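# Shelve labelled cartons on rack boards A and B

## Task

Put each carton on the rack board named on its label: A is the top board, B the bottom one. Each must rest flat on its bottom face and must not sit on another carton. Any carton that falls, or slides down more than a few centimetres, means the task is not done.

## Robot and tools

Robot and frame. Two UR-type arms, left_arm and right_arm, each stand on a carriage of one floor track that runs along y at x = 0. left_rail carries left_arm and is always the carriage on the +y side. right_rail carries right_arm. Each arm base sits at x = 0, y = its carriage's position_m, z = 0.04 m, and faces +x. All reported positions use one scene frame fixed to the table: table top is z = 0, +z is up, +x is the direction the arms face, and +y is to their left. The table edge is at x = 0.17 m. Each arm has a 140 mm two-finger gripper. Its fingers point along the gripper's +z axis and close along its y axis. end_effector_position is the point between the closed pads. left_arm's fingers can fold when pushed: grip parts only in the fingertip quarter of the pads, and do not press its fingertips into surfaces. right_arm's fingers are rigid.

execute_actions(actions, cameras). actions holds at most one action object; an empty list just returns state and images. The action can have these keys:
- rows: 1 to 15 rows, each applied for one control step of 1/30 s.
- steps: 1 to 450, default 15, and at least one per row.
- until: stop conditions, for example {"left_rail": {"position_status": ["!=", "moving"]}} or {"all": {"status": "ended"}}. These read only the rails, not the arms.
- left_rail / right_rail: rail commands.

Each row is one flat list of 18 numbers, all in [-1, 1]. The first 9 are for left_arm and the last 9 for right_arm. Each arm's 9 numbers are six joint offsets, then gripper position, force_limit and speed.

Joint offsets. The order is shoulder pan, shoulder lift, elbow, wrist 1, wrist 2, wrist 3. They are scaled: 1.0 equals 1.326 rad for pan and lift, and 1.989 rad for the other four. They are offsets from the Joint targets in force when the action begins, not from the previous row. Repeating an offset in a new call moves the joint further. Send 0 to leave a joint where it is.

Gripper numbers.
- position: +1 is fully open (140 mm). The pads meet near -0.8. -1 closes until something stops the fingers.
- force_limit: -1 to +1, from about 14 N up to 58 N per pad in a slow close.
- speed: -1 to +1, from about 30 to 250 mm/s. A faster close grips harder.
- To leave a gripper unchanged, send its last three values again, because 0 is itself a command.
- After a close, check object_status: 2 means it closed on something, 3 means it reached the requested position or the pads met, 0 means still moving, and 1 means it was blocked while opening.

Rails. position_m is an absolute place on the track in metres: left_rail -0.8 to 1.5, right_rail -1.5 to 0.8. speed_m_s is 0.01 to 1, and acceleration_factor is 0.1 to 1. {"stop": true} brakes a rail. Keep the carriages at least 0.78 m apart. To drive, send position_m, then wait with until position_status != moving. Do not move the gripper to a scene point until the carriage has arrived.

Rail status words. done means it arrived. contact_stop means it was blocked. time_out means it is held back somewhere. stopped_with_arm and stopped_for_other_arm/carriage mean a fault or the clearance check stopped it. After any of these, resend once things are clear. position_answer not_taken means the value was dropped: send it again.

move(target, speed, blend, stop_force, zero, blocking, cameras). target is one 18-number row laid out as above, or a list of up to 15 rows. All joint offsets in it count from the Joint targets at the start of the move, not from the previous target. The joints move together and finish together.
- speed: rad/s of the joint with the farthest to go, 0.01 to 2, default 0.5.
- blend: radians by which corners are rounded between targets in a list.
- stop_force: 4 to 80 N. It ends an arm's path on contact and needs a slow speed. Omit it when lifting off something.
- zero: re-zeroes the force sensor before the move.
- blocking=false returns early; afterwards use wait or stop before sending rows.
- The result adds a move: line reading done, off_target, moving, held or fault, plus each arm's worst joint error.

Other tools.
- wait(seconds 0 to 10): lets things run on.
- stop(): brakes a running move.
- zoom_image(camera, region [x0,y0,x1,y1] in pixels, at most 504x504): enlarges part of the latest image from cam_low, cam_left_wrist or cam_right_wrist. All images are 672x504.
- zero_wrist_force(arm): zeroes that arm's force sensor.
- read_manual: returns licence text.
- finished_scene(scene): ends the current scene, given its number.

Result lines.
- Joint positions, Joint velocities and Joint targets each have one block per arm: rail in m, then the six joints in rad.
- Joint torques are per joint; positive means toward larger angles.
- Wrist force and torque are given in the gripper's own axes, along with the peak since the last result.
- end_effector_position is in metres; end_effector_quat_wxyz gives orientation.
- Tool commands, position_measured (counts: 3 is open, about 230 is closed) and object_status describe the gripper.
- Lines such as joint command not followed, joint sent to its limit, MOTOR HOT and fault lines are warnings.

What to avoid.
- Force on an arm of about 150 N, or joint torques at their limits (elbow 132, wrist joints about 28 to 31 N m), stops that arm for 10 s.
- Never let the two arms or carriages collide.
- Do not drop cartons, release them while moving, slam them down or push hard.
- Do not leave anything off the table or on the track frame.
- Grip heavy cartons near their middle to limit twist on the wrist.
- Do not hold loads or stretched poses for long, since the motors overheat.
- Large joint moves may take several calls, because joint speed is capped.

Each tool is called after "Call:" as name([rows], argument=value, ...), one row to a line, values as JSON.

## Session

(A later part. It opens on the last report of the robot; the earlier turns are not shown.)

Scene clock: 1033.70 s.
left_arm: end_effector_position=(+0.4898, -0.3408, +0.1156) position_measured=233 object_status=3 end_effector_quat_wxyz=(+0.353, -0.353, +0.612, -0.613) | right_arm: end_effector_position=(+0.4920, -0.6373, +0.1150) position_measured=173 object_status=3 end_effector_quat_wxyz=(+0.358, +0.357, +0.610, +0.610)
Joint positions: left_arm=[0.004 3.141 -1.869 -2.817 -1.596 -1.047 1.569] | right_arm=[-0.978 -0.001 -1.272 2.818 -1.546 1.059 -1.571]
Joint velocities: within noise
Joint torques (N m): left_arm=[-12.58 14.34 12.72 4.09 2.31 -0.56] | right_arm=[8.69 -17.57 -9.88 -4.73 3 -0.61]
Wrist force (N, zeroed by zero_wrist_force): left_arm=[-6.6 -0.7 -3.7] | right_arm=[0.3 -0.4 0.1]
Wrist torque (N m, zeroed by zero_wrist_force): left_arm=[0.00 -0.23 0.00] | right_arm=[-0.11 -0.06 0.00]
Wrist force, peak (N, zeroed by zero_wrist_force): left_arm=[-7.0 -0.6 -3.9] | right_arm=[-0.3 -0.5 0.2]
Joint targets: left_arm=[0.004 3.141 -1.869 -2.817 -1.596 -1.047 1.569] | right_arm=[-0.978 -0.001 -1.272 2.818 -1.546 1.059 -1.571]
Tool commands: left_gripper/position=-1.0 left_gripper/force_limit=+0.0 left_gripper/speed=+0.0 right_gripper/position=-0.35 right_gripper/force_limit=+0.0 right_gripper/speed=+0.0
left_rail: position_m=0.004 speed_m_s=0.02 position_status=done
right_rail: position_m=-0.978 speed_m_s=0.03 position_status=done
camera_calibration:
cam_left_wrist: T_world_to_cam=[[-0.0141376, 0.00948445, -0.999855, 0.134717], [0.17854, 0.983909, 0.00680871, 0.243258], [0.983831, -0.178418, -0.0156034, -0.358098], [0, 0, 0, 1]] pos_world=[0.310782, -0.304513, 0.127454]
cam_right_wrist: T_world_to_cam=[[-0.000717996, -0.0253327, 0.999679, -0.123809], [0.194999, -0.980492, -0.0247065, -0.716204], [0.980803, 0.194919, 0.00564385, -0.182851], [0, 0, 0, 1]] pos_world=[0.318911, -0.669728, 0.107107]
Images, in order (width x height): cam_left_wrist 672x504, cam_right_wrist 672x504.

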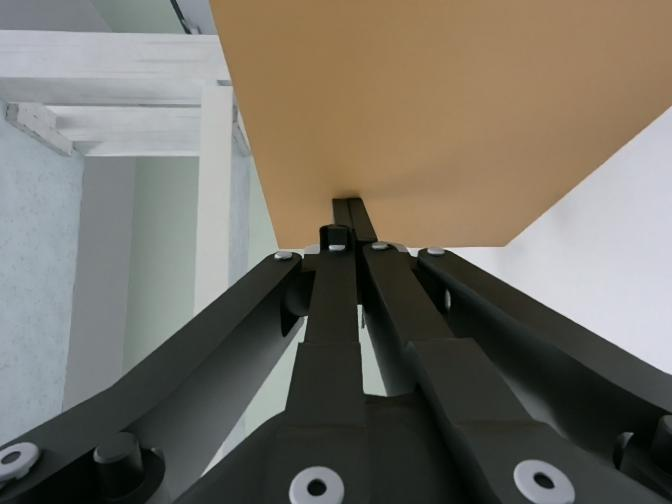

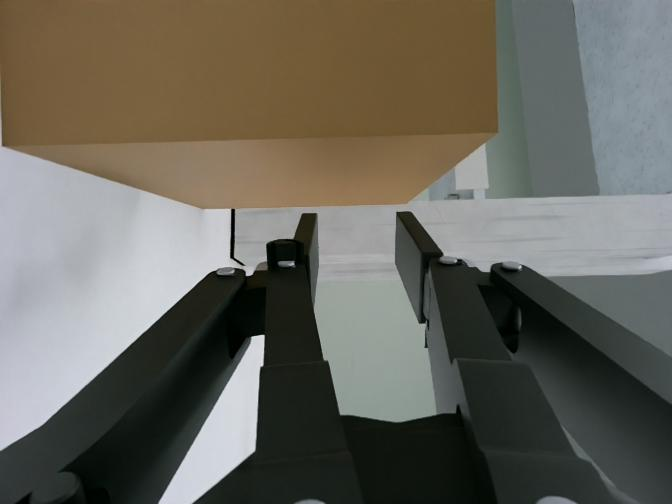

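Call:
execute_actions([
  {"right_rail":{"position_m":-0.970,"speed_m_s":0.02},"steps":100,"until":{"all":{"status":"ended"}}},
], cameras=["cam_right_wrist"])

Scene clock: 1037.90 s.
left_arm: end_effector_position=(+0.4898, -0.3408, +0.1156) position_measured=233 object_status=3 end_effector_quat_wxyz=(+0.353, -0.353, +0.612, -0.613) | right_arm: end_effector_position=(+0.4920, -0.6293, +0.1150) position_measured=173 object_status=3 end_effector_quat_wxyz=(+0.358, +0.357, +0.610, +0.610)
Joint positions: left_arm=[0.004 3.141 -1.869 -2.817 -1.596 -1.047 1.569] | right_arm=[-0.97 -0.001 -1.272 2.818 -1.546 1.059 -1.571]
Joint velocities: within noise
Joint torques (N m): left_arm=[-15.2 11.63 14.18 3.45 4.87 -0.6] | right_arm=[8.89 -18.56 -9.51 -3.99 3.05 -0.26]
Wrist force (N, zeroed by zero_wrist_force): left_arm=[-6.7 -0.1 -3.9] | right_arm=[-0.1 -0.3 -0.1]
Wrist torque (N m, zeroed by zero_wrist_force): left_arm=[0.01 -0.18 0.00] | right_arm=[-0.07 0.02 0.00]
Wrist force, peak (N, zeroed by zero_wrist_force): left_arm=[-7.3 -1.0 -4.1] | right_arm=[0.0 -0.4 0.4]
Joint targets: left_arm=[0.004 3.141 -1.869 -2.817 -1.596 -1.047 1.569] | right_arm=[-0.970 -0.001 -1.272 2.818 -1.546 1.059 -1.571]
Tool commands: left_gripper/position=-1.0 left_gripper/force_limit=+0.0 left_gripper/speed=+0.0 right_gripper/position=-0.35 right_gripper/force_limit=+0.0 right_gripper/speed=+0.0
left_rail: position_m=0.004 speed_m_s=0.02 position_status=done
right_rail: position_m=-0.970 speed_m_s=0.02 position_status=done
camera_calibration:
cam_right_wrist: T_world_to_cam=[[-0.000718092, -0.0253326, 0.999679, -0.123607], [0.194999, -0.980492, -0.0247064, -0.70836], [0.980803, 0.194919, 0.00564393, -0.18441], [0, 0, 0, 1]] pos_world=[0.318911, -0.661727, 0.107107]
Images, in order (width x height): cam_right_wrist 672x504.

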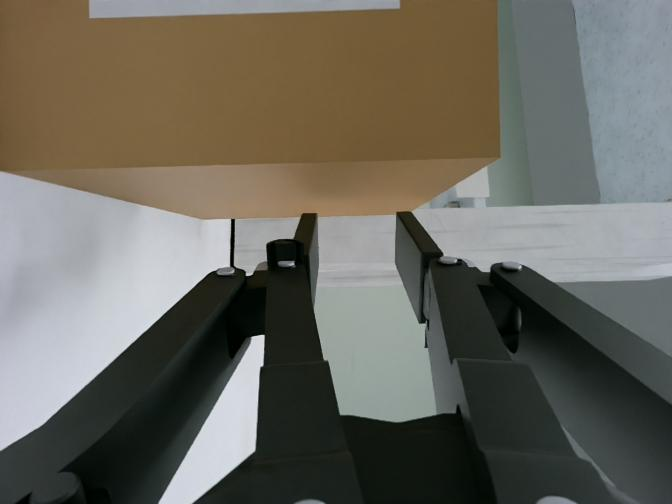

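Call:
execute_actions([
  {"right_rail":{"position_m":-0.964,"speed_m_s":0.02},"steps":100,"until":{"all":{"status":"ended"}}},
], cameras=[])

Scene clock: 1041.13 s.
left_arm: end_effector_position=(+0.4898, -0.3408, +0.1156) position_measured=233 object_status=3 end_effector_quat_wxyz=(+0.353, -0.353, +0.612, -0.613) | right_arm: end_effector_position=(+0.4920, -0.6233, +0.1150) position_measured=173 object_status=3 end_effector_quat_wxyz=(+0.358, +0.357, +0.610, +0.610)
Joint positions: left_arm=[0.004 3.141 -1.869 -2.817 -1.596 -1.047 1.569] | right_arm=[-0.964 -0.001 -1.272 2.818 -1.546 1.059 -1.571]
Joint velocities: within noise
Joint torques (N m): left_arm=[-13.83 17.09 13.04 2.88 4.97 -0.48] | right_arm=[8.75 -20.4 -8.2 -3.1 2.87 -0.01]
Wrist force (N, zeroed by zero_wrist_force): left_arm=[-6.9 -0.7 -3.8] | right_arm=[0.2 -0.4 -0.1]
Wrist torque (N m, zeroed by zero_wrist_force): left_arm=[0.00 -0.17 0.00] | right_arm=[-0.12 -0.05 -0.01]
Wrist force, peak (N, zeroed by zero_wrist_force): left_arm=[-7.3 -0.8 -4.0] | right_arm=[0.0 -0.6 0.4]
Joint targets: left_arm=[0.004 3.141 -1.869 -2.817 -1.596 -1.047 1.569] | right_arm=[-0.964 -0.001 -1.272 2.818 -1.546 1.059 -1.571]
Tool commands: left_gripper/position=-1.0 left_gripper/force_limit=+0.0 left_gripper/speed=+0.0 right_gripper/position=-0.35 right_gripper/force_limit=+0.0 right_gripper/speed=+0.0
left_rail: position_m=0.004 speed_m_s=0.02 position_status=done
right_rail: position_m=-0.964 speed_m_s=0.02 position_status=done
No camera images: "cameras" was empty.

Call:
execute_actions([
  {"right_rail":{"position_m":-0.959,"speed_m_s":0.02},"steps":100,"until":{"all":{"status":"ended"}}},
], cameras=["cam_right_wrist"])

Scene clock: 1049.20 s.
left_arm: end_effector_position=(+0.4898, -0.3408, +0.1156) position_measured=233 object_status=3 end_effector_quat_wxyz=(+0.353, -0.353, +0.612, -0.613) | right_arm: end_effector_position=(+0.4920, -0.6184, +0.1150) position_measured=173 object_status=3 end_effector_quat_wxyz=(+0.358, +0.357, +0.610, +0.610)
Joint positions: left_arm=[0.004 3.141 -1.869 -2.817 -1.596 -1.047 1.569] | right_arm=[-0.959 -0.001 -1.272 2.818 -1.546 1.059 -1.571]
Joint velocities: within noise
Joint torques (N m): left_arm=[-11.79 15.8 12.31 1.39 4.91 -0.88] | right_arm=[10 -21.83 -7.48 -2.38 -6.04 -0.15]
Wrist force (N, zeroed by zero_wrist_force): left_arm=[-15.6 -1.0 -10.4] | right_arm=[-23.0 1.2 -13.5]
Wrist torque (N m, zeroed by zero_wrist_force): left_arm=[0.05 -0.45 0.00] | right_arm=[0.12 -0.39 -0.13]
Wrist force, peak (N, zeroed by zero_wrist_force): left_arm=[-15.6 -1.0 -10.4] | right_arm=[-23.0 1.2 -13.5]
Joint targets: left_arm=[0.004 3.141 -1.869 -2.817 -1.596 -1.047 1.569] | right_arm=[-0.959 -0.001 -1.272 2.818 -1.546 1.059 -1.571]
Tool commands: left_gripper/position=-1.0 left_gripper/force_limit=+0.0 left_gripper/speed=+0.0 right_gripper/position=-0.35 right_gripper/force_limit=+0.0 right_gripper/speed=+0.0
left_rail: position_m=0.004 speed_m_s=0.02 position_status=done
right_rail: position_m=-0.959 speed_m_s=0.02 position_status=done
camera_calibration:
cam_right_wrist: T_world_to_cam=[[-0.000722322, -0.0253326, 0.999679, -0.123327], [0.194838, -0.980524, -0.0247064, -0.697582], [0.980835, 0.194758, 0.00564401, -0.186684], [0, 0, 0, 1]] pos_world=[0.318933, -0.650762, 0.107107]
Images, in order (width x height): cam_right_wrist 672x504.

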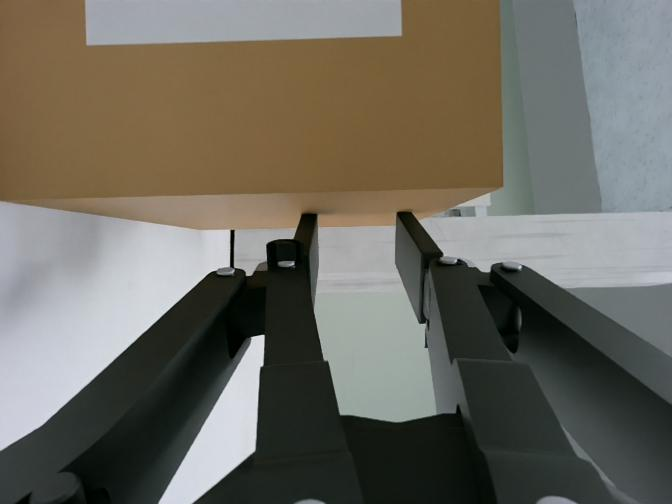

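Call:
execute_actions([
  {"left_rail":{"position_m":0.0020,"speed_m_s":0.02},"right_rail":{"position_m":-0.957,"speed_m_s":0.02},"steps":100,"until":{"all":{"status":"ended"}}},
], cameras=[])

Scene clock: 1053.13 s.
left_arm: end_effector_position=(+0.4898, -0.3427, +0.1156) position_measured=233 object_status=3 end_effector_quat_wxyz=(+0.353, -0.353, +0.612, -0.613) | right_arm: end_effector_position=(+0.4920, -0.6163, +0.1150) position_measured=173 object_status=3 end_effector_quat_wxyz=(+0.358, +0.357, +0.610, +0.610)
Joint positions: left_arm=[0.002 3.141 -1.869 -2.817 -1.596 -1.047 1.569] | right_arm=[-0.957 -0.001 -1.272 2.818 -1.546 1.059 -1.571]
Joint velocities: within noise
Joint torques (N m): left_arm=[-13.79 18.73 12.72 1.1 11.52 -0.56] | right_arm=[11.01 -21.1 -6.05 -1.62 -13.02 0.18]
Wrist force (N, zeroed by zero_wrist_force): left_arm=[-46.1 -3.5 -32.6] | right_arm=[-45.8 2.1 -28.3]
Wrist torque (N m, zeroed by zero_wrist_force): left_arm=[0.09 -1.35 -0.04] | right_arm=[0.05 -0.92 -0.15]
Wrist force, peak (N, zeroed by zero_wrist_force): left_arm=[-46.1 -3.5 -32.6] | right_arm=[-45.8 2.1 -28.3]
Joint targets: left_arm=[0.002 3.141 -1.869 -2.817 -1.596 -1.047 1.569] | right_arm=[-0.957 -0.001 -1.272 2.818 -1.546 1.059 -1.571]
Tool commands: left_gripper/position=-1.0 left_gripper/force_limit=+0.0 left_gripper/speed=+0.0 right_gripper/position=-0.35 right_gripper/force_limit=+0.0 right_gripper/speed=+0.0
left_rail: position_m=0.002 speed_m_s=0.02 position_status=done
right_rail: position_m=-0.957 speed_m_s=0.02 position_status=done
No camera images: "cameras" was empty.

Call:
move(target=[0,0.3099,0.0164,-0.223,0,0,-1,0,0,0,-0.3099,-0.0164,0.223,0,0,-0.35,0,0], speed=0.15, cameras=["cam_left_wrist","cam_right_wrist"])

Scene clock: 1063.00 s.
left_arm: end_effector_position=(+0.4846, -0.3428, +0.2004) position_measured=233 object_status=3 end_effector_quat_wxyz=(+0.353, -0.353, +0.612, -0.613) | right_arm: end_effector_position=(+0.4869, -0.6163, +0.1998) position_measured=173 object_status=3 end_effector_quat_wxyz=(+0.358, +0.357, +0.610, +0.610)
Joint positions: left_arm=[0.002 3.141 -1.458 -2.785 -2.039 -1.047 1.569] | right_arm=[-0.957 -0.001 -1.682 2.785 -1.103 1.059 -1.571]
Joint velocities: within noise
Joint torques (N m): left_arm=[-27.89 39.63 41.86 2 24.18 -0.38] | right_arm=[37.21 -27.11 -31.84 -1 -13.15 0.38]
Wrist force (N, zeroed by zero_wrist_force): left_arm=[-46.2 6.9 -26.1] | right_arm=[-47.5 -8.2 -23.4]
Wrist torque (N m, zeroed by zero_wrist_force): left_arm=[-0.18 -1.45 0.10] | right_arm=[0.21 -0.96 -0.34]
Wrist force, peak (N, zeroed by zero_wrist_force): left_arm=[-46.9 -4.1 -33.2] | right_arm=[-46.8 2.0 -28.7]
Joint targets: left_arm=[0.002 3.141 -1.458 -2.785 -2.039 -1.047 1.569] | right_arm=[-0.957 -0.001 -1.683 2.785 -1.102 1.059 -1.571]
left_rail: position_m=0.002 speed_m_s=0.02 position_status=done
right_rail: position_m=-0.957 speed_m_s=0.02 position_status=done
move: done
camera_calibration:
cam_left_wrist: T_world_to_cam=[[-0.0141412, 0.0094851, -0.999855, 0.21945], [0.178585, 0.983901, 0.00680797, 0.245566], [0.983823, -0.178463, -0.0156075, -0.352047], [0, 0, 0, 1]] pos_world=[0.305601, -0.306522, 0.212252]
cam_right_wrist: T_world_to_cam=[[-0.000706597, -0.0253328, 0.999679, -0.207997], [0.194999, -0.980492, -0.0247087, -0.692504], [0.980803, 0.194919, 0.00563268, -0.182439], [0, 0, 0, 1]] pos_world=[0.313827, -0.648703, 0.191847]
Images, in order (width x height): cam_left_wrist 672x504, cam_right_wrist 672x504.

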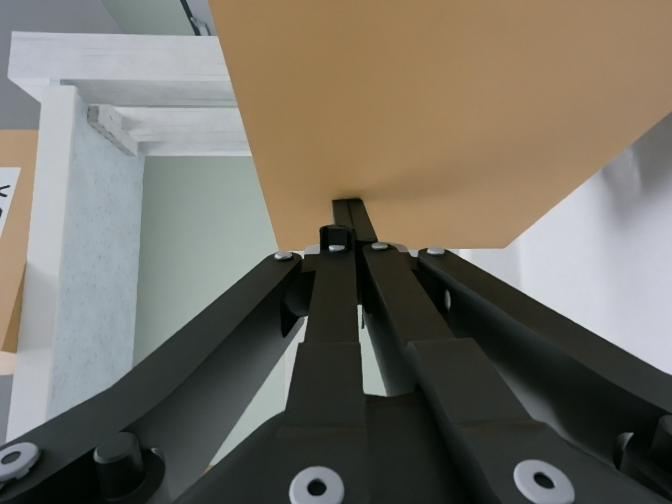

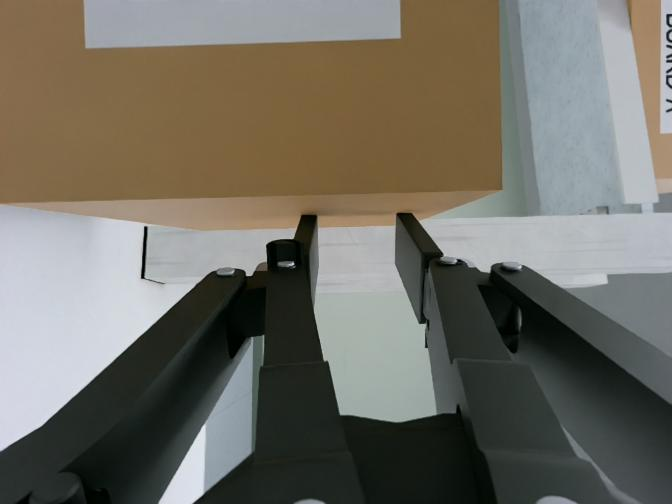

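Call:
move([
  [0,0.2405,0.0537,-0.2141,0,0,-1,0,0,0,-0.2405,-0.0537,0.2141,0,0,-0.35,0,0],
  [0,0.2941,0.1327,-0.3288,0,0,-1,0,0,0,-0.2941,-0.1327,0.3288,0,0,-0.35,0,0],
], speed=0.15, blend=0.03, cameras=[])

Scene clock: 1073.47 s.
left_arm: end_effector_position=(+0.5150, -0.3429, +0.3909) position_measured=233 object_status=3 end_effector_quat_wxyz=(+0.353, -0.353, +0.612, -0.613) | right_arm: end_effector_position=(+0.5175, -0.6163, +0.3902) position_measured=173 object_status=3 end_effector_quat_wxyz=(+0.357, +0.357, +0.610, +0.610)
Joint positions: left_arm=[0.002 3.141 -1.068 -2.521 -2.693 -1.047 1.569] | right_arm=[-0.957 -0.001 -2.072 2.521 -0.449 1.059 -1.571]
Joint velocities: within noise
Joint torques (N m): left_arm=[-39.62 27.32 66.58 1.57 23.78 -0.38] | right_arm=[35.21 -17.74 -52.39 -0.73 -12.96 0.68]
Wrist force (N, zeroed by zero_wrist_force): left_arm=[-45.1 7.7 -25.6] | right_arm=[-46.7 -9.0 -23.2]
Wrist torque (N m, zeroed by zero_wrist_force): left_arm=[-0.17 -1.43 0.10] | right_arm=[0.24 -1.00 -0.36]
Wrist force, peak (N, zeroed by zero_wrist_force): left_arm=[-46.6 7.0 -26.2] | right_arm=[-47.8 -9.1 -23.9]
Joint targets: left_arm=[0.002 3.141 -1.068 -2.521 -2.693 -1.047 1.569] | right_arm=[-0.957 -0.001 -2.073 2.521 -0.449 1.059 -1.571]
left_rail: position_m=0.002 speed_m_s=0.02 position_status=done
right_rail: position_m=-0.957 speed_m_s=0.02 position_status=done
move: done
No camera images: "cameras" was empty.

Call:
execute_actions([
  {"left_rail":{"position_m":0.145,"speed_m_s":0.05},"right_rail":{"position_m":-0.814,"speed_m_s":0.05},"steps":200,"until":{"all":{"status":"ended"}}},
])

Scene clock: 1083.30 s.
left_arm: end_effector_position=(+0.5150, -0.1999, +0.3909) position_measured=233 object_status=3 end_effector_quat_wxyz=(+0.353, -0.353, +0.612, -0.613) | right_arm: end_effector_position=(+0.5175, -0.4733, +0.3903) position_measured=173 object_status=3 end_effector_quat_wxyz=(+0.357, +0.357, +0.610, +0.610)
Joint positions: left_arm=[0.145 3.141 -1.068 -2.521 -2.693 -1.047 1.569] | right_arm=[-0.814 -0.001 -2.073 2.521 -0.449 1.059 -1.571]
Joint velocities: within noise
Joint torques (N m): left_arm=[-38.7 25.95 55.29 3.06 23.05 -0.19] | right_arm=[36.04 -16.71 -42.45 -2.63 -12.89 1.11]
Wrist force (N, zeroed by zero_wrist_force): left_arm=[-45.1 7.4 -25.5] | right_arm=[-46.2 -8.5 -23.1]
Wrist torque (N m, zeroed by zero_wrist_force): left_arm=[-0.15 -1.35 0.11] | right_arm=[0.27 -1.00 -0.36]
Wrist force, peak (N, zeroed by zero_wrist_force): left_arm=[-47.9 6.8 -26.8] | right_arm=[-49.8 -9.2 -25.1]
Joint targets: left_arm=[0.145 3.141 -1.068 -2.521 -2.693 -1.047 1.569] | right_arm=[-0.814 -0.001 -2.073 2.521 -0.449 1.059 -1.571]
Tool commands: left_gripper/position=-1.0 left_gripper/force_limit=+0.0 left_gripper/speed=+0.0 right_gripper/position=-0.35 right_gripper/force_limit=+0.0 right_gripper/speed=+0.0
left_rail: position_m=0.145 speed_m_s=0.05 position_status=done
right_rail: position_m=-0.814 speed_m_s=0.05 position_status=done
camera_calibration:
cam_left_wrist: T_world_to_cam=[[-0.0141946, 0.00948513, -0.999854, 0.409092], [0.178592, 0.9839, 0.00679836, 0.0981857], [0.983821, -0.178469, -0.0156601, -0.353412], [0, 0, 0, 1]] pos_world=[0.335966, -0.163558, 0.40283]
cam_right_wrist: T_world_to_cam=[[-0.000653399, -0.0253328, 0.999679, -0.394791], [0.194998, -0.980492, -0.0247191, -0.553593], [0.980803, 0.194919, 0.00558049, -0.241388], [0, 0, 0, 1]] pos_world=[0.344446, -0.505743, 0.382327]

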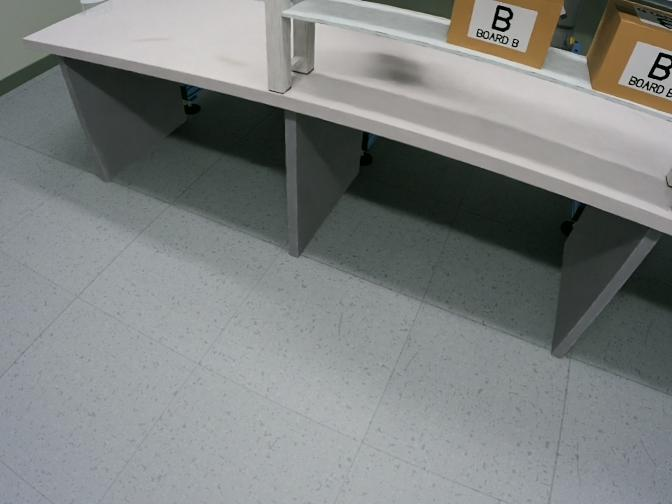

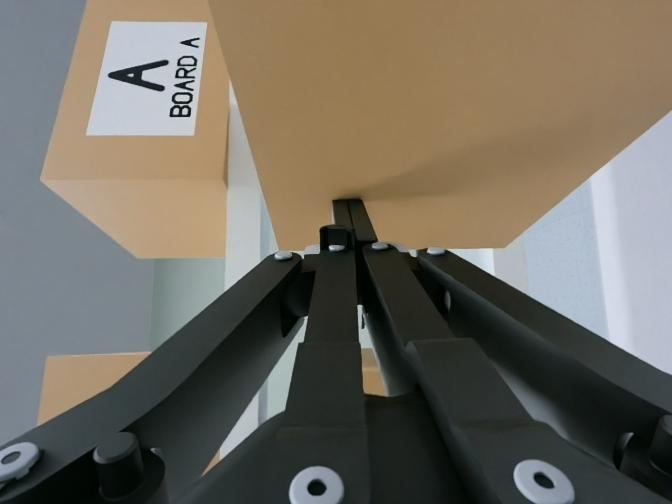

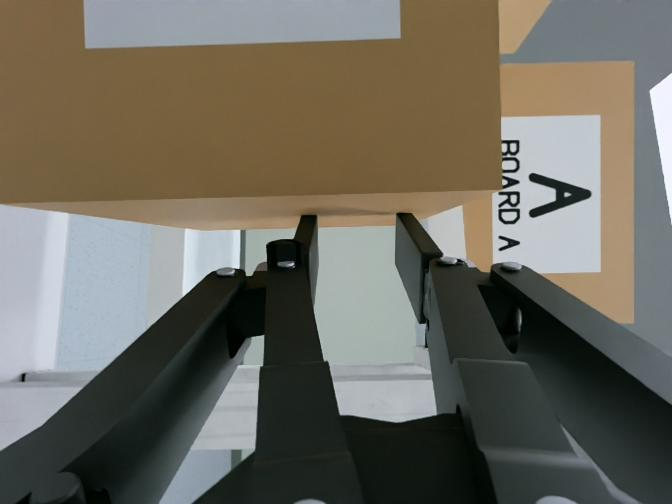

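Call:
move([
  [0,-0.1553,0.0551,0.0489,0,0,-1,0,0,0,0.1553,-0.0551,-0.0489,0,0,-0.35,0,0],
  [0,-0.2866,0.1194,0.0721,0,0,-1,0,0,0,0.2866,-0.1194,-0.0721,0,0,-0.35,0,0],
], speed=0.15, blend=0.03)

Scene clock: 1096.00 s.
left_arm: end_effector_position=(+0.6948, -0.2000, +0.3917) position_measured=233 object_status=3 end_effector_quat_wxyz=(+0.353, -0.353, +0.612, -0.613) | right_arm: end_effector_position=(+0.6973, -0.4734, +0.3909) position_measured=173 object_status=3 end_effector_quat_wxyz=(+0.358, +0.357, +0.610, +0.610)
Joint positions: left_arm=[0.145 3.141 -1.448 -2.283 -2.55 -1.047 1.569] | right_arm=[-0.814 -0.001 -1.693 2.284 -0.592 1.059 -1.571]
Joint velocities: within noise
Joint torques (N m): left_arm=[-36.84 19.76 61.95 9.58 22.47 0.18] | right_arm=[36.16 -23.15 -51.08 -10.35 -12.87 1.14]
Wrist force (N, zeroed by zero_wrist_force): left_arm=[-41.1 6.8 -23.1] | right_arm=[-42.0 -8.3 -20.6]
Wrist torque (N m, zeroed by zero_wrist_force): left_arm=[-0.26 -1.24 0.10] | right_arm=[0.17 -0.91 -0.33]
Wrist force, peak (N, zeroed by zero_wrist_force): left_arm=[-44.4 8.6 -26.8] | right_arm=[-46.5 -9.0 -23.5]
Joint targets: left_arm=[0.145 3.141 -1.448 -2.283 -2.550 -1.047 1.569] | right_arm=[-0.814 -0.001 -1.693 2.284 -0.592 1.059 -1.571]
left_rail: position_m=0.145 speed_m_s=0.05 position_status=done
right_rail: position_m=-0.814 speed_m_s=0.05 position_status=done
move: done
camera_calibration:
cam_left_wrist: T_world_to_cam=[[-0.0133329, 0.0094846, -0.999866, 0.411811], [0.178586, 0.9839, 0.00695175, 0.066098], [0.983834, -0.17847, -0.014812, -0.530704], [0, 0, 0, 1]] pos_world=[0.515811, -0.163654, 0.403436]
cam_right_wrist: T_world_to_cam=[[-0.00151663, -0.0253322, 0.999678, -0.394674], [0.195019, -0.980492, -0.0245502, -0.588817], [0.980798, 0.194919, 0.00642731, -0.418089], [0, 0, 0, 1]] pos_world=[0.524293, -0.505835, 0.382778]

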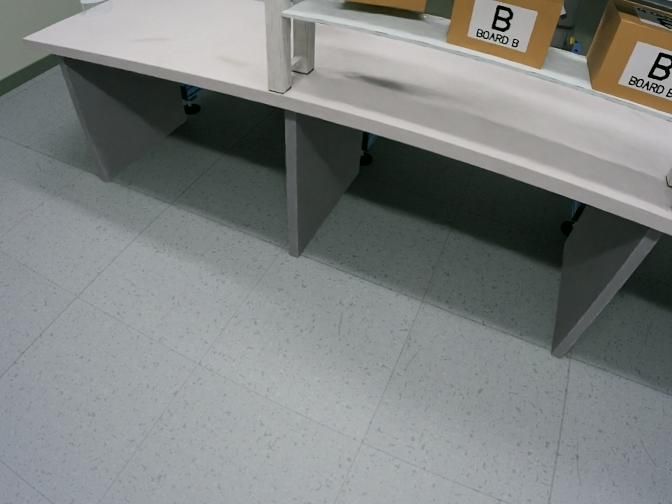

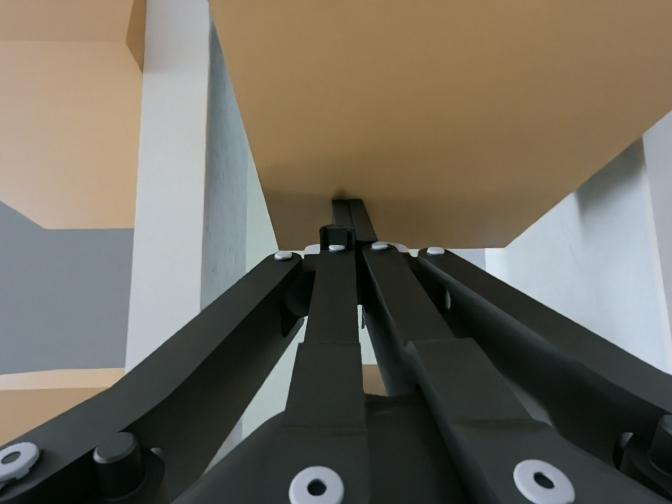

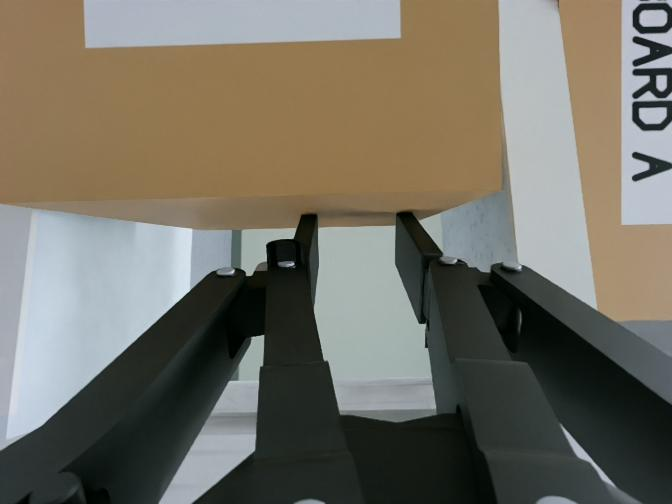

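Call:
move(target=[0,-0.0767,0.0474,0.0037,0,0,-1,0,0,0,0.0767,-0.0474,-0.0037,0,0,-0.35,0,0], speed=0.12, stop_force=15, cameras=["cam_left_wrist","cam_right_wrist","cam_low"])

Scene clock: 1105.70 s.
left_arm: end_effector_position=(+0.7547, -0.2000, +0.3926) position_measured=233 object_status=3 end_effector_quat_wxyz=(+0.353, -0.353, +0.612, -0.613) | right_arm: end_effector_position=(+0.7572, -0.4735, +0.3917) position_measured=173 object_status=3 end_effector_quat_wxyz=(+0.358, +0.357, +0.610, +0.610)
Joint positions: left_arm=[0.145 3.141 -1.55 -2.189 -2.542 -1.047 1.569] | right_arm=[-0.814 -0.001 -1.591 2.189 -0.599 1.059 -1.571]
Joint velocities: within noise
Joint torques (N m): left_arm=[-37.14 28.75 61.07 8.67 21.44 0.01] | right_arm=[35.29 -34.44 -48.77 -9.72 -12.37 1.2]
Wrist force (N, zeroed by zero_wrist_force): left_arm=[-39.6 7.2 -22.7] | right_arm=[-40.3 -8.3 -20.7]
Wrist torque (N m, zeroed by zero_wrist_force): left_arm=[-0.26 -1.22 0.11] | right_arm=[0.27 -0.99 -0.30]
Wrist force, peak (N, zeroed by zero_wrist_force): left_arm=[-41.5 6.7 -23.4] | right_arm=[-42.2 -8.7 -21.9]
Joint targets: left_arm=[0.145 3.141 -1.550 -2.189 -2.542 -1.047 1.569] | right_arm=[-0.814 -0.001 -1.591 2.189 -0.599 1.059 -1.571]
left_rail: position_m=0.145 speed_m_s=0.05 position_status=done
right_rail: position_m=-0.814 speed_m_s=0.05 position_status=done
move: done
camera_calibration:
cam_left_wrist: T_world_to_cam=[[-0.0133923, 0.00948466, -0.999865, 0.413585], [0.17859, 0.983899, 0.00694116, 0.0554481], [0.983832, -0.178473, -0.0148705, -0.589539], [0, 0, 0, 1]] pos_world=[0.575644, -0.163695, 0.404378]
cam_right_wrist: T_world_to_cam=[[-0.00145544, -0.0253323, 0.999678, -0.395502], [0.195018, -0.980492, -0.0245622, -0.600495], [0.980799, 0.194919, 0.0063673, -0.476745], [0, 0, 0, 1]] pos_world=[0.584123, -0.505873, 0.383661]

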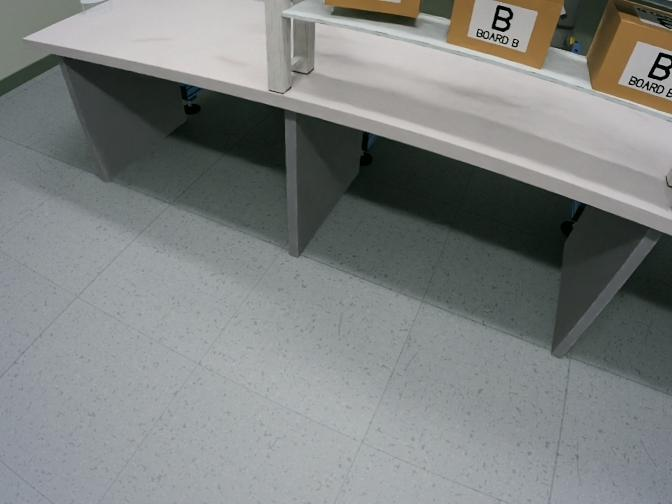

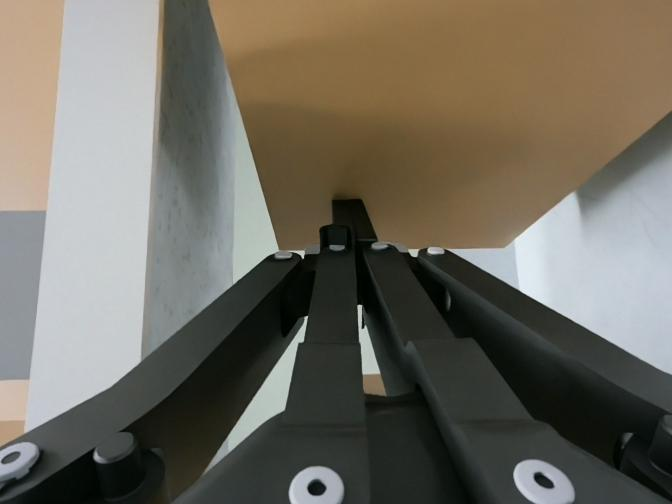

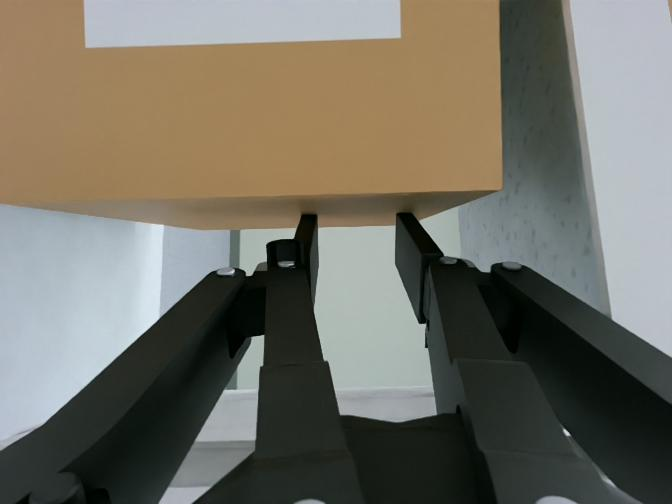

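Call:
move(target=[0,-0.0106,-0.0059,0.0129,0,0,-1,0,0,0,0.0106,0.0059,-0.0129,0,0,-0.35,0,0], speed=0.04, stop_force=9, cameras=[])

Call:
move(target=[0,-0.0050,-0.0028,0.0061,0,0,-1,0,0,0,0.0050,0.0028,-0.0061,0,0,-0.35,0,0], speed=0.03, stop_force=9, cameras=["cam_low"])

Scene clock: 1116.90 s.
left_arm: end_effector_position=(+0.7548, -0.2000, +0.3806) position_measured=233 object_status=3 end_effector_quat_wxyz=(+0.353, -0.353, +0.612, -0.613) | right_arm: end_effector_position=(+0.7573, -0.4735, +0.3797) position_measured=173 object_status=3 end_effector_quat_wxyz=(+0.358, +0.357, +0.610, +0.610)
Joint positions: left_arm=[0.145 3.141 -1.564 -2.201 -2.517 -1.047 1.569] | right_arm=[-0.814 -0.001 -1.577 2.201 -0.625 1.059 -1.571]
Joint velocities: within noise
Joint torques (N m): left_arm=[-35.12 30.68 40.5 9.21 18.99 0.44] | right_arm=[34.97 -35.55 -33.99 -10.1 -12.54 1.48]
Wrist force (N, zeroed by zero_wrist_force): left_arm=[-39.9 6.4 -22.4] | right_arm=[-40.7 -7.4 -20.2]
Wrist torque (N m, zeroed by zero_wrist_force): left_arm=[-0.30 -1.20 0.11] | right_arm=[0.35 -0.90 -0.30]
Wrist force, peak (N, zeroed by zero_wrist_force): left_arm=[-40.0 7.0 -22.7] | right_arm=[-40.9 -8.6 -20.9]
Joint targets: left_arm=[0.145 3.141 -1.564 -2.201 -2.517 -1.047 1.569] | right_arm=[-0.814 -0.001 -1.577 2.201 -0.625 1.059 -1.571]
left_rail: position_m=0.145 speed_m_s=0.05 position_status=done
right_rail: position_m=-0.814 speed_m_s=0.05 position_status=done
move: done
No camera images: "cameras" was empty.

Scene clock: 1118.23 s.
left_arm: end_effector_position=(+0.7548, -0.2000, +0.3750) position_measured=233 object_status=3 end_effector_quat_wxyz=(+0.353, -0.353, +0.612, -0.613) | right_arm: end_effector_position=(+0.7572, -0.4735, +0.3741) position_measured=173 object_status=3 end_effector_quat_wxyz=(+0.358, +0.357, +0.610, +0.610)
Joint positions: left_arm=[0.145 3.141 -1.57 -2.206 -2.505 -1.047 1.569] | right_arm=[-0.814 -0.001 -1.57 2.207 -0.637 1.059 -1.571]
Joint velocities: within noise
Joint torques (N m): left_arm=[-36.42 26.8 40.26 9.03 19.18 0.36] | right_arm=[35.75 -35.57 -33.96 -9.9 -12.53 1.35]
Wrist force (N, zeroed by zero_wrist_force): left_arm=[-39.7 7.0 -22.3] | right_arm=[-40.6 -7.6 -20.7]
Wrist torque (N m, zeroed by zero_wrist_force): left_arm=[-0.21 -1.24 0.11] | right_arm=[0.32 -0.92 -0.30]
Wrist force, peak (N, zeroed by zero_wrist_force): left_arm=[-39.7 7.3 -23.0] | right_arm=[-40.9 -8.2 -20.8]
Joint targets: left_arm=[0.145 3.141 -1.570 -2.206 -2.505 -1.047 1.569] | right_arm=[-0.814 -0.001 -1.570 2.207 -0.637 1.059 -1.571]
left_rail: position_m=0.145 speed_m_s=0.05 position_status=done
right_rail: position_m=-0.814 speed_m_s=0.05 position_status=done
move: done
Images, in order (width x height): cam_low 672x504.

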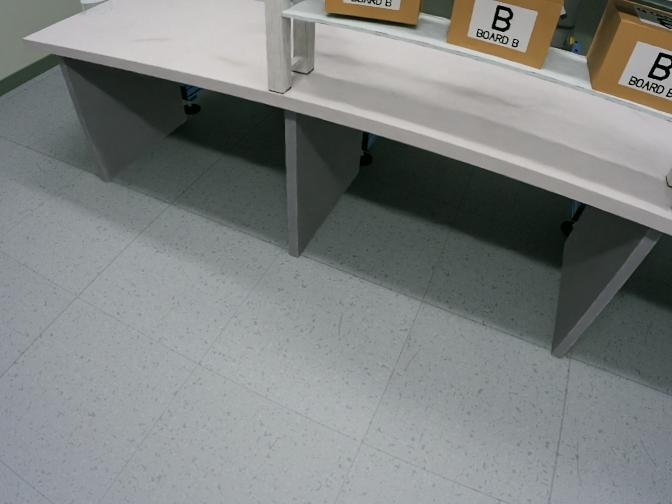

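Call:
zoom_image(camera="cam_low", region=[260, 0, 560, 110])

Call:
move(target=[0,-0.004,-0.0022,0.0048,0,0,-1,0,0,0,0.004,0.0022,-0.0048,0,0,-0.35,0,0], speed=0.03, stop_force=9, cameras=[])

Call:
move(target=[0,-0.004,-0.0022,0.0048,0,0,-1,0,0,0,0.004,0.0022,-0.0048,0,0,-0.35,0,0], speed=0.03, stop_force=9, cameras=[])

Scaled by 1.680.

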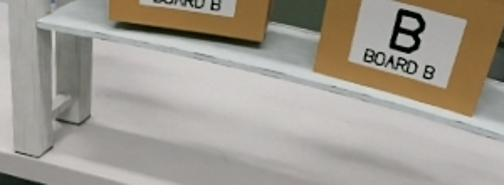

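Scene clock: 1124.87 s.
left_arm: end_effector_position=(+0.7547, -0.2000, +0.3705) position_measured=233 object_status=3 end_effector_quat_wxyz=(+0.353, -0.353, +0.612, -0.613) | right_arm: end_effector_position=(+0.7572, -0.4735, +0.3696) position_measured=173 object_status=3 end_effector_quat_wxyz=(+0.358, +0.357, +0.610, +0.610)
Joint positions: left_arm=[0.145 3.141 -1.576 -2.211 -2.495 -1.047 1.569] | right_arm=[-0.814 -0.001 -1.565 2.211 -0.647 1.059 -1.571]
Joint velocities: within noise
Joint torques (N m): left_arm=[-32.44 28.24 39.31 8.96 16.41 0.73] | right_arm=[36.59 -34.96 -33.88 -9.95 -12.47 1.45]
Wrist force (N, zeroed by zero_wrist_force): left_arm=[-39.7 7.4 -22.3] | right_arm=[-40.7 -7.9 -20.7]
Wrist torque (N m, zeroed by zero_wrist_force): left_arm=[-0.21 -1.21 0.11] | right_arm=[0.36 -0.90 -0.30]
Wrist force, peak (N, zeroed by zero_wrist_force): left_arm=[-40.1 6.9 -22.4] | right_arm=[-40.8 -8.1 -21.0]
Joint targets: left_arm=[0.145 3.141 -1.576 -2.211 -2.495 -1.047 1.569] | right_arm=[-0.814 -0.001 -1.565 2.211 -0.647 1.059 -1.571]
left_rail: position_m=0.145 speed_m_s=0.05 position_status=done
right_rail: position_m=-0.814 speed_m_s=0.05 position_status=done
move: done
No camera images: "cameras" was empty.

Scene clock: 1126.20 s.
left_arm: end_effector_position=(+0.7546, -0.2000, +0.3660) position_measured=233 object_status=3 end_effector_quat_wxyz=(+0.353, -0.353, +0.612, -0.613) | right_arm: end_effector_position=(+0.7570, -0.4735, +0.3651) position_measured=173 object_status=3 end_effector_quat_wxyz=(+0.358, +0.357, +0.610, +0.610)
Joint positions: left_arm=[0.145 3.141 -1.581 -2.215 -2.485 -1.047 1.569] | right_arm=[-0.814 -0.001 -1.56 2.215 -0.656 1.059 -1.571]
Joint velocities: within noise
Joint torques (N m): left_arm=[-34.75 28.99 39.87 9.07 16.29 0.53] | right_arm=[33.26 -34.5 -32.69 -10.02 -12.4 1.26]
Wrist force (N, zeroed by zero_wrist_force): left_arm=[-39.5 7.7 -22.5] | right_arm=[-40.8 -8.3 -20.7]
Wrist torque (N m, zeroed by zero_wrist_force): left_arm=[-0.22 -1.21 0.10] | right_arm=[0.33 -0.90 -0.29]
Wrist force, peak (N, zeroed by zero_wrist_force): left_arm=[-40.1 7.0 -22.7] | right_arm=[-40.8 -8.3 -20.7]
Joint targets: left_arm=[0.145 3.141 -1.581 -2.215 -2.485 -1.047 1.569] | right_arm=[-0.814 -0.001 -1.560 2.215 -0.656 1.059 -1.571]
left_rail: position_m=0.145 speed_m_s=0.05 position_status=done
right_rail: position_m=-0.814 speed_m_s=0.05 position_status=done
move: done
No camera images: "cameras" was empty.

Call:
move(target=[0,-0.004,-0.0022,0.0048,0,0,-1,0,0,0,0.004,0.0022,-0.0048,0,0,-0.35,0,0], speed=0.03, stop_force=9, cameras=[])

Call:
move(target=[0,-0.004,-0.0022,0.0048,0,0,-1,0,0,0,0.004,0.0022,-0.0048,0,0,-0.35,0,0], speed=0.03, stop_force=9, cameras=["cam_low"])

Call:
zoom_image(camera="cam_low", region=[260, 0, 560, 110])

Scene clock: 1133.40 s.
left_arm: end_effector_position=(+0.7544, -0.2000, +0.3616) position_measured=233 object_status=3 end_effector_quat_wxyz=(+0.353, -0.353, +0.612, -0.613) | right_arm: end_effector_position=(+0.7569, -0.4735, +0.3607) position_measured=173 object_status=3 end_effector_quat_wxyz=(+0.358, +0.357, +0.610, +0.610)
Joint positions: left_arm=[0.145 3.141 -1.586 -2.219 -2.476 -1.047 1.569] | right_arm=[-0.814 -0.001 -1.554 2.22 -0.666 1.059 -1.571]
Joint velocities: within noise
Joint torques (N m): left_arm=[-37.09 28.16 39.2 9.05 14.08 0.59] | right_arm=[35.18 -35.61 -33.3 -10.09 -12.48 1.42]
Wrist force (N, zeroed by zero_wrist_force): left_arm=[-39.5 7.3 -22.3] | right_arm=[-40.6 -7.9 -20.8]
Wrist torque (N m, zeroed by zero_wrist_force): left_arm=[-0.27 -1.23 0.11] | right_arm=[0.36 -0.94 -0.30]
Wrist force, peak (N, zeroed by zero_wrist_force): left_arm=[-40.0 6.9 -22.6] | right_arm=[-40.8 -8.2 -20.9]
Joint targets: left_arm=[0.145 3.141 -1.586 -2.219 -2.476 -1.047 1.569] | right_arm=[-0.814 -0.001 -1.554 2.220 -0.666 1.059 -1.571]
left_rail: position_m=0.145 speed_m_s=0.05 position_status=done
right_rail: position_m=-0.814 speed_m_s=0.05 position_status=done
move: done
No camera images: "cameras" was empty.

Scene clock: 1135.07 s.
left_arm: end_effector_position=(+0.7544, -0.2000, +0.3588) position_measured=233 object_status=3 end_effector_quat_wxyz=(+0.353, -0.353, +0.612, -0.613) | right_arm: end_effector_position=(+0.7568, -0.4735, +0.3578) position_measured=173 object_status=3 end_effector_quat_wxyz=(+0.358, +0.357, +0.610, +0.610)
Joint positions: left_arm=[0.145 3.141 -1.59 -2.222 -2.47 -1.047 1.569] | right_arm=[-0.814 -0.001 -1.551 2.223 -0.672 1.059 -1.571]
Joint velocities: within noise
Joint torques (N m): left_arm=[-34.57 64.83 51.91 0.71 13.5 0.18] | right_arm=[37.26 -54.86 -41.35 -0.21 -12.26 1.41]
Wrist force (N, zeroed by zero_wrist_force): left_arm=[-39.8 0.1 -21.6] | right_arm=[-41.0 0.3 -20.9]
Wrist torque (N m, zeroed by zero_wrist_force): left_arm=[0.01 -1.28 0.00] | right_arm=[0.65 -0.90 0.04]
Wrist force, peak (N, zeroed by zero_wrist_force): left_arm=[-40.4 -5.9 -22.3] | right_arm=[-40.7 -8.2 -21.0]
Joint targets: left_arm=[0.145 3.141 -1.590 -2.222 -2.469 -1.047 1.569] | right_arm=[-0.814 -0.001 -1.551 2.223 -0.672 1.059 -1.571]
left_rail: position_m=0.145 speed_m_s=0.05 position_status=done
right_rail: position_m=-0.814 speed_m_s=0.05 position_status=done
move: contact (left_arm, right_arm)
Images, in order (width x height): cam_low 672x504.

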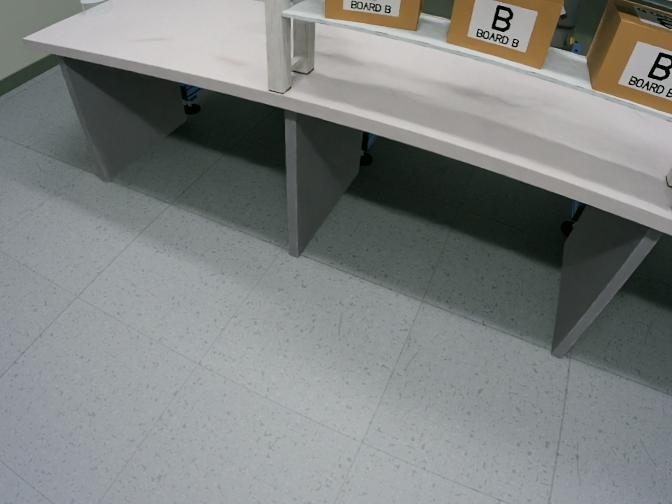

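Scaled by 1.680.

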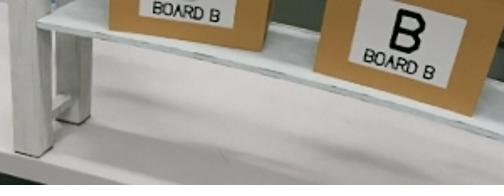

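Contact on the board. One small press, then release.

Call:
move(target=[0,-0.0022,-0.0012,0.0026,0,0,-1,0,0,0,0.0022,0.0012,-0.0026,0,0,-0.35,0,0], speed=0.03, cameras=[])

Call:
execute_actions([
  {"left_rail":{"position_m":0.159,"speed_m_s":0.03},"right_rail":{"position_m":-0.827,"speed_m_s":0.03},"steps":200,"until":{"all":{"status":"ended"}}},
], cameras=["cam_low","cam_left_wrist","cam_right_wrist"])

Scene clock: 1142.17 s.
left_arm: end_effector_position=(+0.7542, -0.2000, +0.3565) position_measured=233 object_status=3 end_effector_quat_wxyz=(+0.353, -0.353, +0.612, -0.613) | right_arm: end_effector_position=(+0.7567, -0.4735, +0.3555) position_measured=173 object_status=3 end_effector_quat_wxyz=(+0.358, +0.357, +0.610, +0.610)
Joint positions: left_arm=[0.145 3.141 -1.593 -2.225 -2.464 -1.047 1.569] | right_arm=[-0.814 -0.001 -1.548 2.225 -0.677 1.059 -1.571]
Joint velocities: within noise
Joint torques (N m): left_arm=[-36.21 7.73 22.44 1.49 14.1 0.6] | right_arm=[35.63 -17.64 -17.99 -1.57 -12.2 1.38]
Wrist force (N, zeroed by zero_wrist_force): left_arm=[-39.1 -15.7 -31.3] | right_arm=[-38.8 13.9 -23.8]
Wrist torque (N m, zeroed by zero_wrist_force): left_arm=[0.42 -1.12 -0.20] | right_arm=[-0.10 -0.82 0.19]
Wrist force, peak (N, zeroed by zero_wrist_force): left_arm=[-39.1 -16.1 -32.3] | right_arm=[-38.8 15.1 -24.3]
Joint targets: left_arm=[0.145 3.141 -1.593 -2.225 -2.464 -1.047 1.569] | right_arm=[-0.814 -0.001 -1.548 2.225 -0.677 1.059 -1.571]
left_rail: position_m=0.145 speed_m_s=0.05 position_status=done
right_rail: position_m=-0.814 speed_m_s=0.05 position_status=done
move: done
No camera images: "cameras" was empty.

Scene clock: 1143.30 s.
left_arm: end_effector_position=(+0.7542, -0.1861, +0.3563) position_measured=233 object_status=3 end_effector_quat_wxyz=(+0.353, -0.353, +0.612, -0.613) | right_arm: end_effector_position=(+0.7567, -0.4864, +0.3553) position_measured=173 object_status=3 end_effector_quat_wxyz=(+0.358, +0.357, +0.610, +0.610)
Joint positions: left_arm=[0.159 3.141 -1.593 -2.225 -2.464 -1.047 1.569] | right_arm=[-0.827 -0.001 -1.548 2.225 -0.677 1.059 -1.571]
Joint velocities: within noise
Joint torques (N m): left_arm=[12.21 58.74 51.63 2.51 -1.8 0.41] | right_arm=[-14.17 -54.2 -42.31 -2.22 3.13 1.37]
Wrist force (N, zeroed by zero_wrist_force): left_arm=[-0.3 -0.3 0.1] | right_arm=[2.0 -2.4 0.3]
Wrist torque (N m, zeroed by zero_wrist_force): left_arm=[-0.05 0.06 0.01] | right_arm=[-0.62 -0.42 0.01]
Wrist force, peak (N, zeroed by zero_wrist_force): left_arm=[-39.4 -16.3 -32.0] | right_arm=[-38.7 14.7 -24.2]
Joint targets: left_arm=[0.159 3.141 -1.593 -2.225 -2.464 -1.047 1.569] | right_arm=[-0.827 -0.001 -1.548 2.225 -0.677 1.059 -1.571]
Tool commands: left_gripper/position=-1.0 left_gripper/force_limit=+0.0 left_gripper/speed=+0.0 right_gripper/position=-0.35 right_gripper/force_limit=+0.0 right_gripper/speed=+0.0
left_rail: position_m=0.159 speed_m_s=0.03 position_status=done
right_rail: position_m=-0.827 speed_m_s=0.03 position_status=done
camera_calibration:
cam_left_wrist: T_world_to_cam=[[-0.0140711, 0.0094861, -0.999856, 0.377611], [0.178647, 0.98389, 0.00682049, 0.0420649], [0.983813, -0.178525, -0.0155391, -0.586921], [0, 0, 0, 1]] pos_world=[0.575219, -0.149749, 0.368149]
cam_right_wrist: T_world_to_cam=[[-0.000779672, -0.0253332, 0.999679, -0.359946], [0.19503, -0.980486, -0.0246947, -0.613969], [0.980797, 0.194948, 0.00570518, -0.473254], [0, 0, 0, 1]] pos_world=[0.583628, -0.518847, 0.347368]

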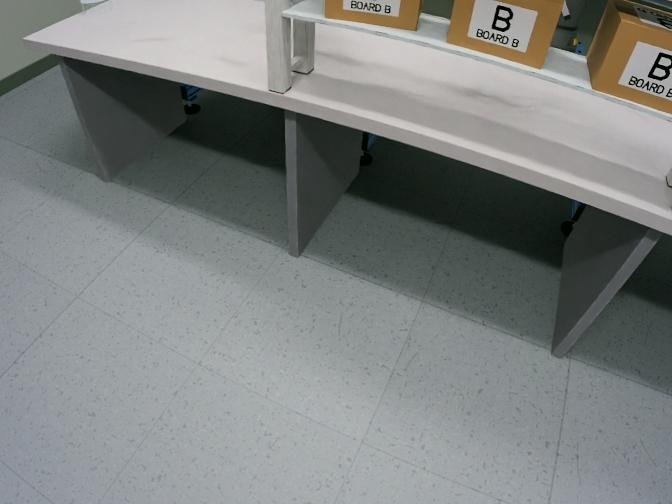

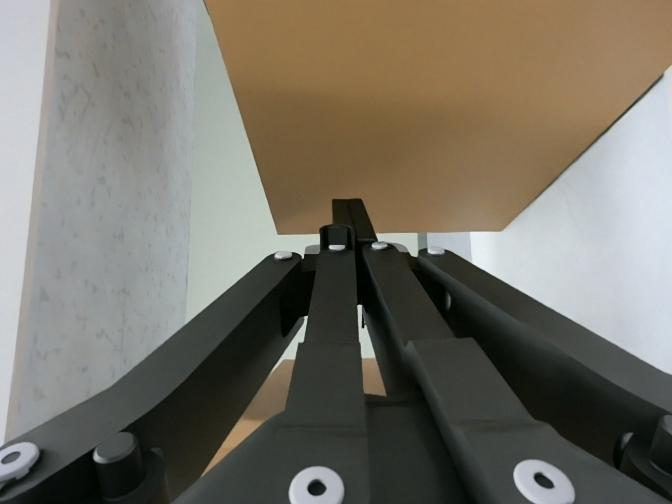

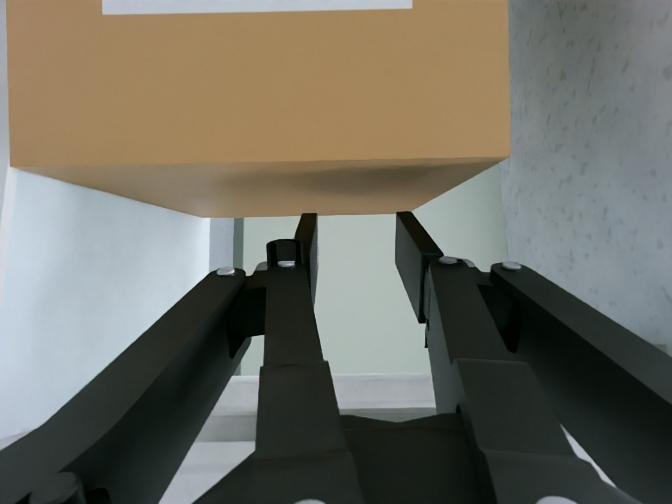

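Call:
move(target=[0,0.0256,-0.0158,-0.0013,0,0,-1,0,0,0,-0.0256,0.0158,0.0013,0,0,-0.35,0,0], speed=0.1, stop_force=5, cameras=[])

Call:
execute_actions([
  {"right_rail":{"position_m":-0.837,"speed_m_s":0.03},"steps":200,"until":{"all":{"status":"ended"}}},
], cameras=["cam_right_wrist"])

Scene clock: 1164.73 s.
left_arm: end_effector_position=(+0.7343, -0.1860, +0.3576) position_measured=233 object_status=3 end_effector_quat_wxyz=(+0.353, -0.353, +0.612, -0.613) | right_arm: end_effector_position=(+0.7368, -0.4865, +0.3566) position_measured=173 object_status=3 end_effector_quat_wxyz=(+0.358, +0.357, +0.610, +0.610)
Joint positions: left_arm=[0.159 3.141 -1.559 -2.256 -2.467 -1.047 1.569] | right_arm=[-0.827 -0.001 -1.582 2.256 -0.675 1.059 -1.571]
Joint velocities: within noise
Joint torques (N m): left_arm=[9.29 62.39 33.21 -0.11 -1.84 0.88] | right_arm=[-14.04 -51.32 -27.39 0.62 3.06 1.12]
Wrist force (N, zeroed by zero_wrist_force): left_arm=[-0.4 0.0 0.3] | right_arm=[1.8 -2.9 0.2]
Wrist torque (N m, zeroed by zero_wrist_force): left_arm=[0.00 0.09 0.01] | right_arm=[-0.71 -0.37 -0.01]
Wrist force, peak (N, zeroed by zero_wrist_force): left_arm=[-0.6 -0.7 0.7] | right_arm=[2.3 -2.9 0.3]
Joint targets: left_arm=[0.159 3.141 -1.559 -2.256 -2.467 -1.047 1.569] | right_arm=[-0.827 -0.001 -1.582 2.256 -0.675 1.059 -1.571]
left_rail: position_m=0.159 speed_m_s=0.03 position_status=done
right_rail: position_m=-0.827 speed_m_s=0.03 position_status=done
move: done
No camera images: "cameras" was empty.

Scene clock: 1165.73 s.
left_arm: end_effector_position=(+0.7343, -0.1860, +0.3576) position_measured=233 object_status=3 end_effector_quat_wxyz=(+0.353, -0.353, +0.612, -0.613) | right_arm: end_effector_position=(+0.7368, -0.4964, +0.3566) position_measured=173 object_status=3 end_effector_quat_wxyz=(+0.358, +0.357, +0.610, +0.610)
Joint positions: left_arm=[0.159 3.141 -1.559 -2.256 -2.467 -1.047 1.569] | right_arm=[-0.837 -0.001 -1.582 2.256 -0.675 1.059 -1.571]
Joint velocities: within noise
Joint torques (N m): left_arm=[6.65 62.73 34.03 0.07 -1.8 0.75] | right_arm=[-11.85 -51.99 -29.28 0.42 3.08 1.34]
Wrist force (N, zeroed by zero_wrist_force): left_arm=[-0.4 -0.2 0.1] | right_arm=[1.8 -2.9 0.2]
Wrist torque (N m, zeroed by zero_wrist_force): left_arm=[-0.03 0.09 0.01] | right_arm=[-0.74 -0.37 -0.01]
Wrist force, peak (N, zeroed by zero_wrist_force): left_arm=[-0.6 -0.1 0.4] | right_arm=[1.7 -3.3 0.2]
Joint targets: left_arm=[0.159 3.141 -1.559 -2.256 -2.467 -1.047 1.569] | right_arm=[-0.837 -0.001 -1.582 2.256 -0.675 1.059 -1.571]
Tool commands: left_gripper/position=-1.0 left_gripper/force_limit=+0.0 left_gripper/speed=+0.0 right_gripper/position=-0.35 right_gripper/force_limit=+0.0 right_gripper/speed=+0.0
left_rail: position_m=0.159 speed_m_s=0.03 position_status=done
right_rail: position_m=-0.837 speed_m_s=0.03 position_status=done
camera_calibration:
cam_right_wrist: T_world_to_cam=[[-0.000773169, -0.0253331, 0.999679, -0.361492], [0.195, -0.980492, -0.024696, -0.619848], [0.980803, 0.194918, 0.00569802, -0.451807], [0, 0, 0, 1]] pos_world=[0.563724, -0.528848, 0.348642]
Images, in order (width x height): cam_right_wrist 672x504.

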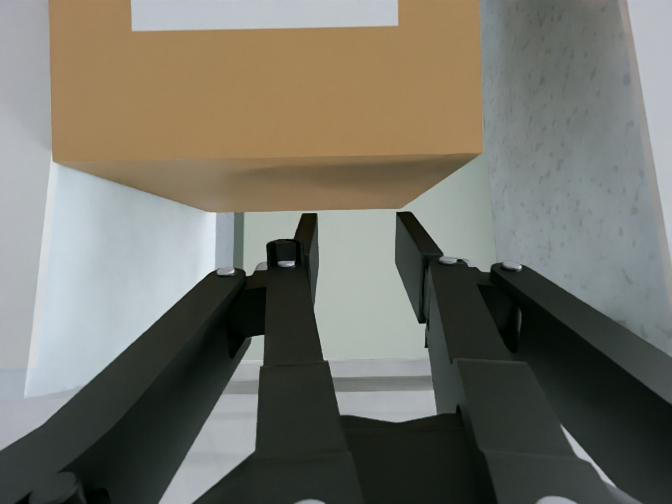

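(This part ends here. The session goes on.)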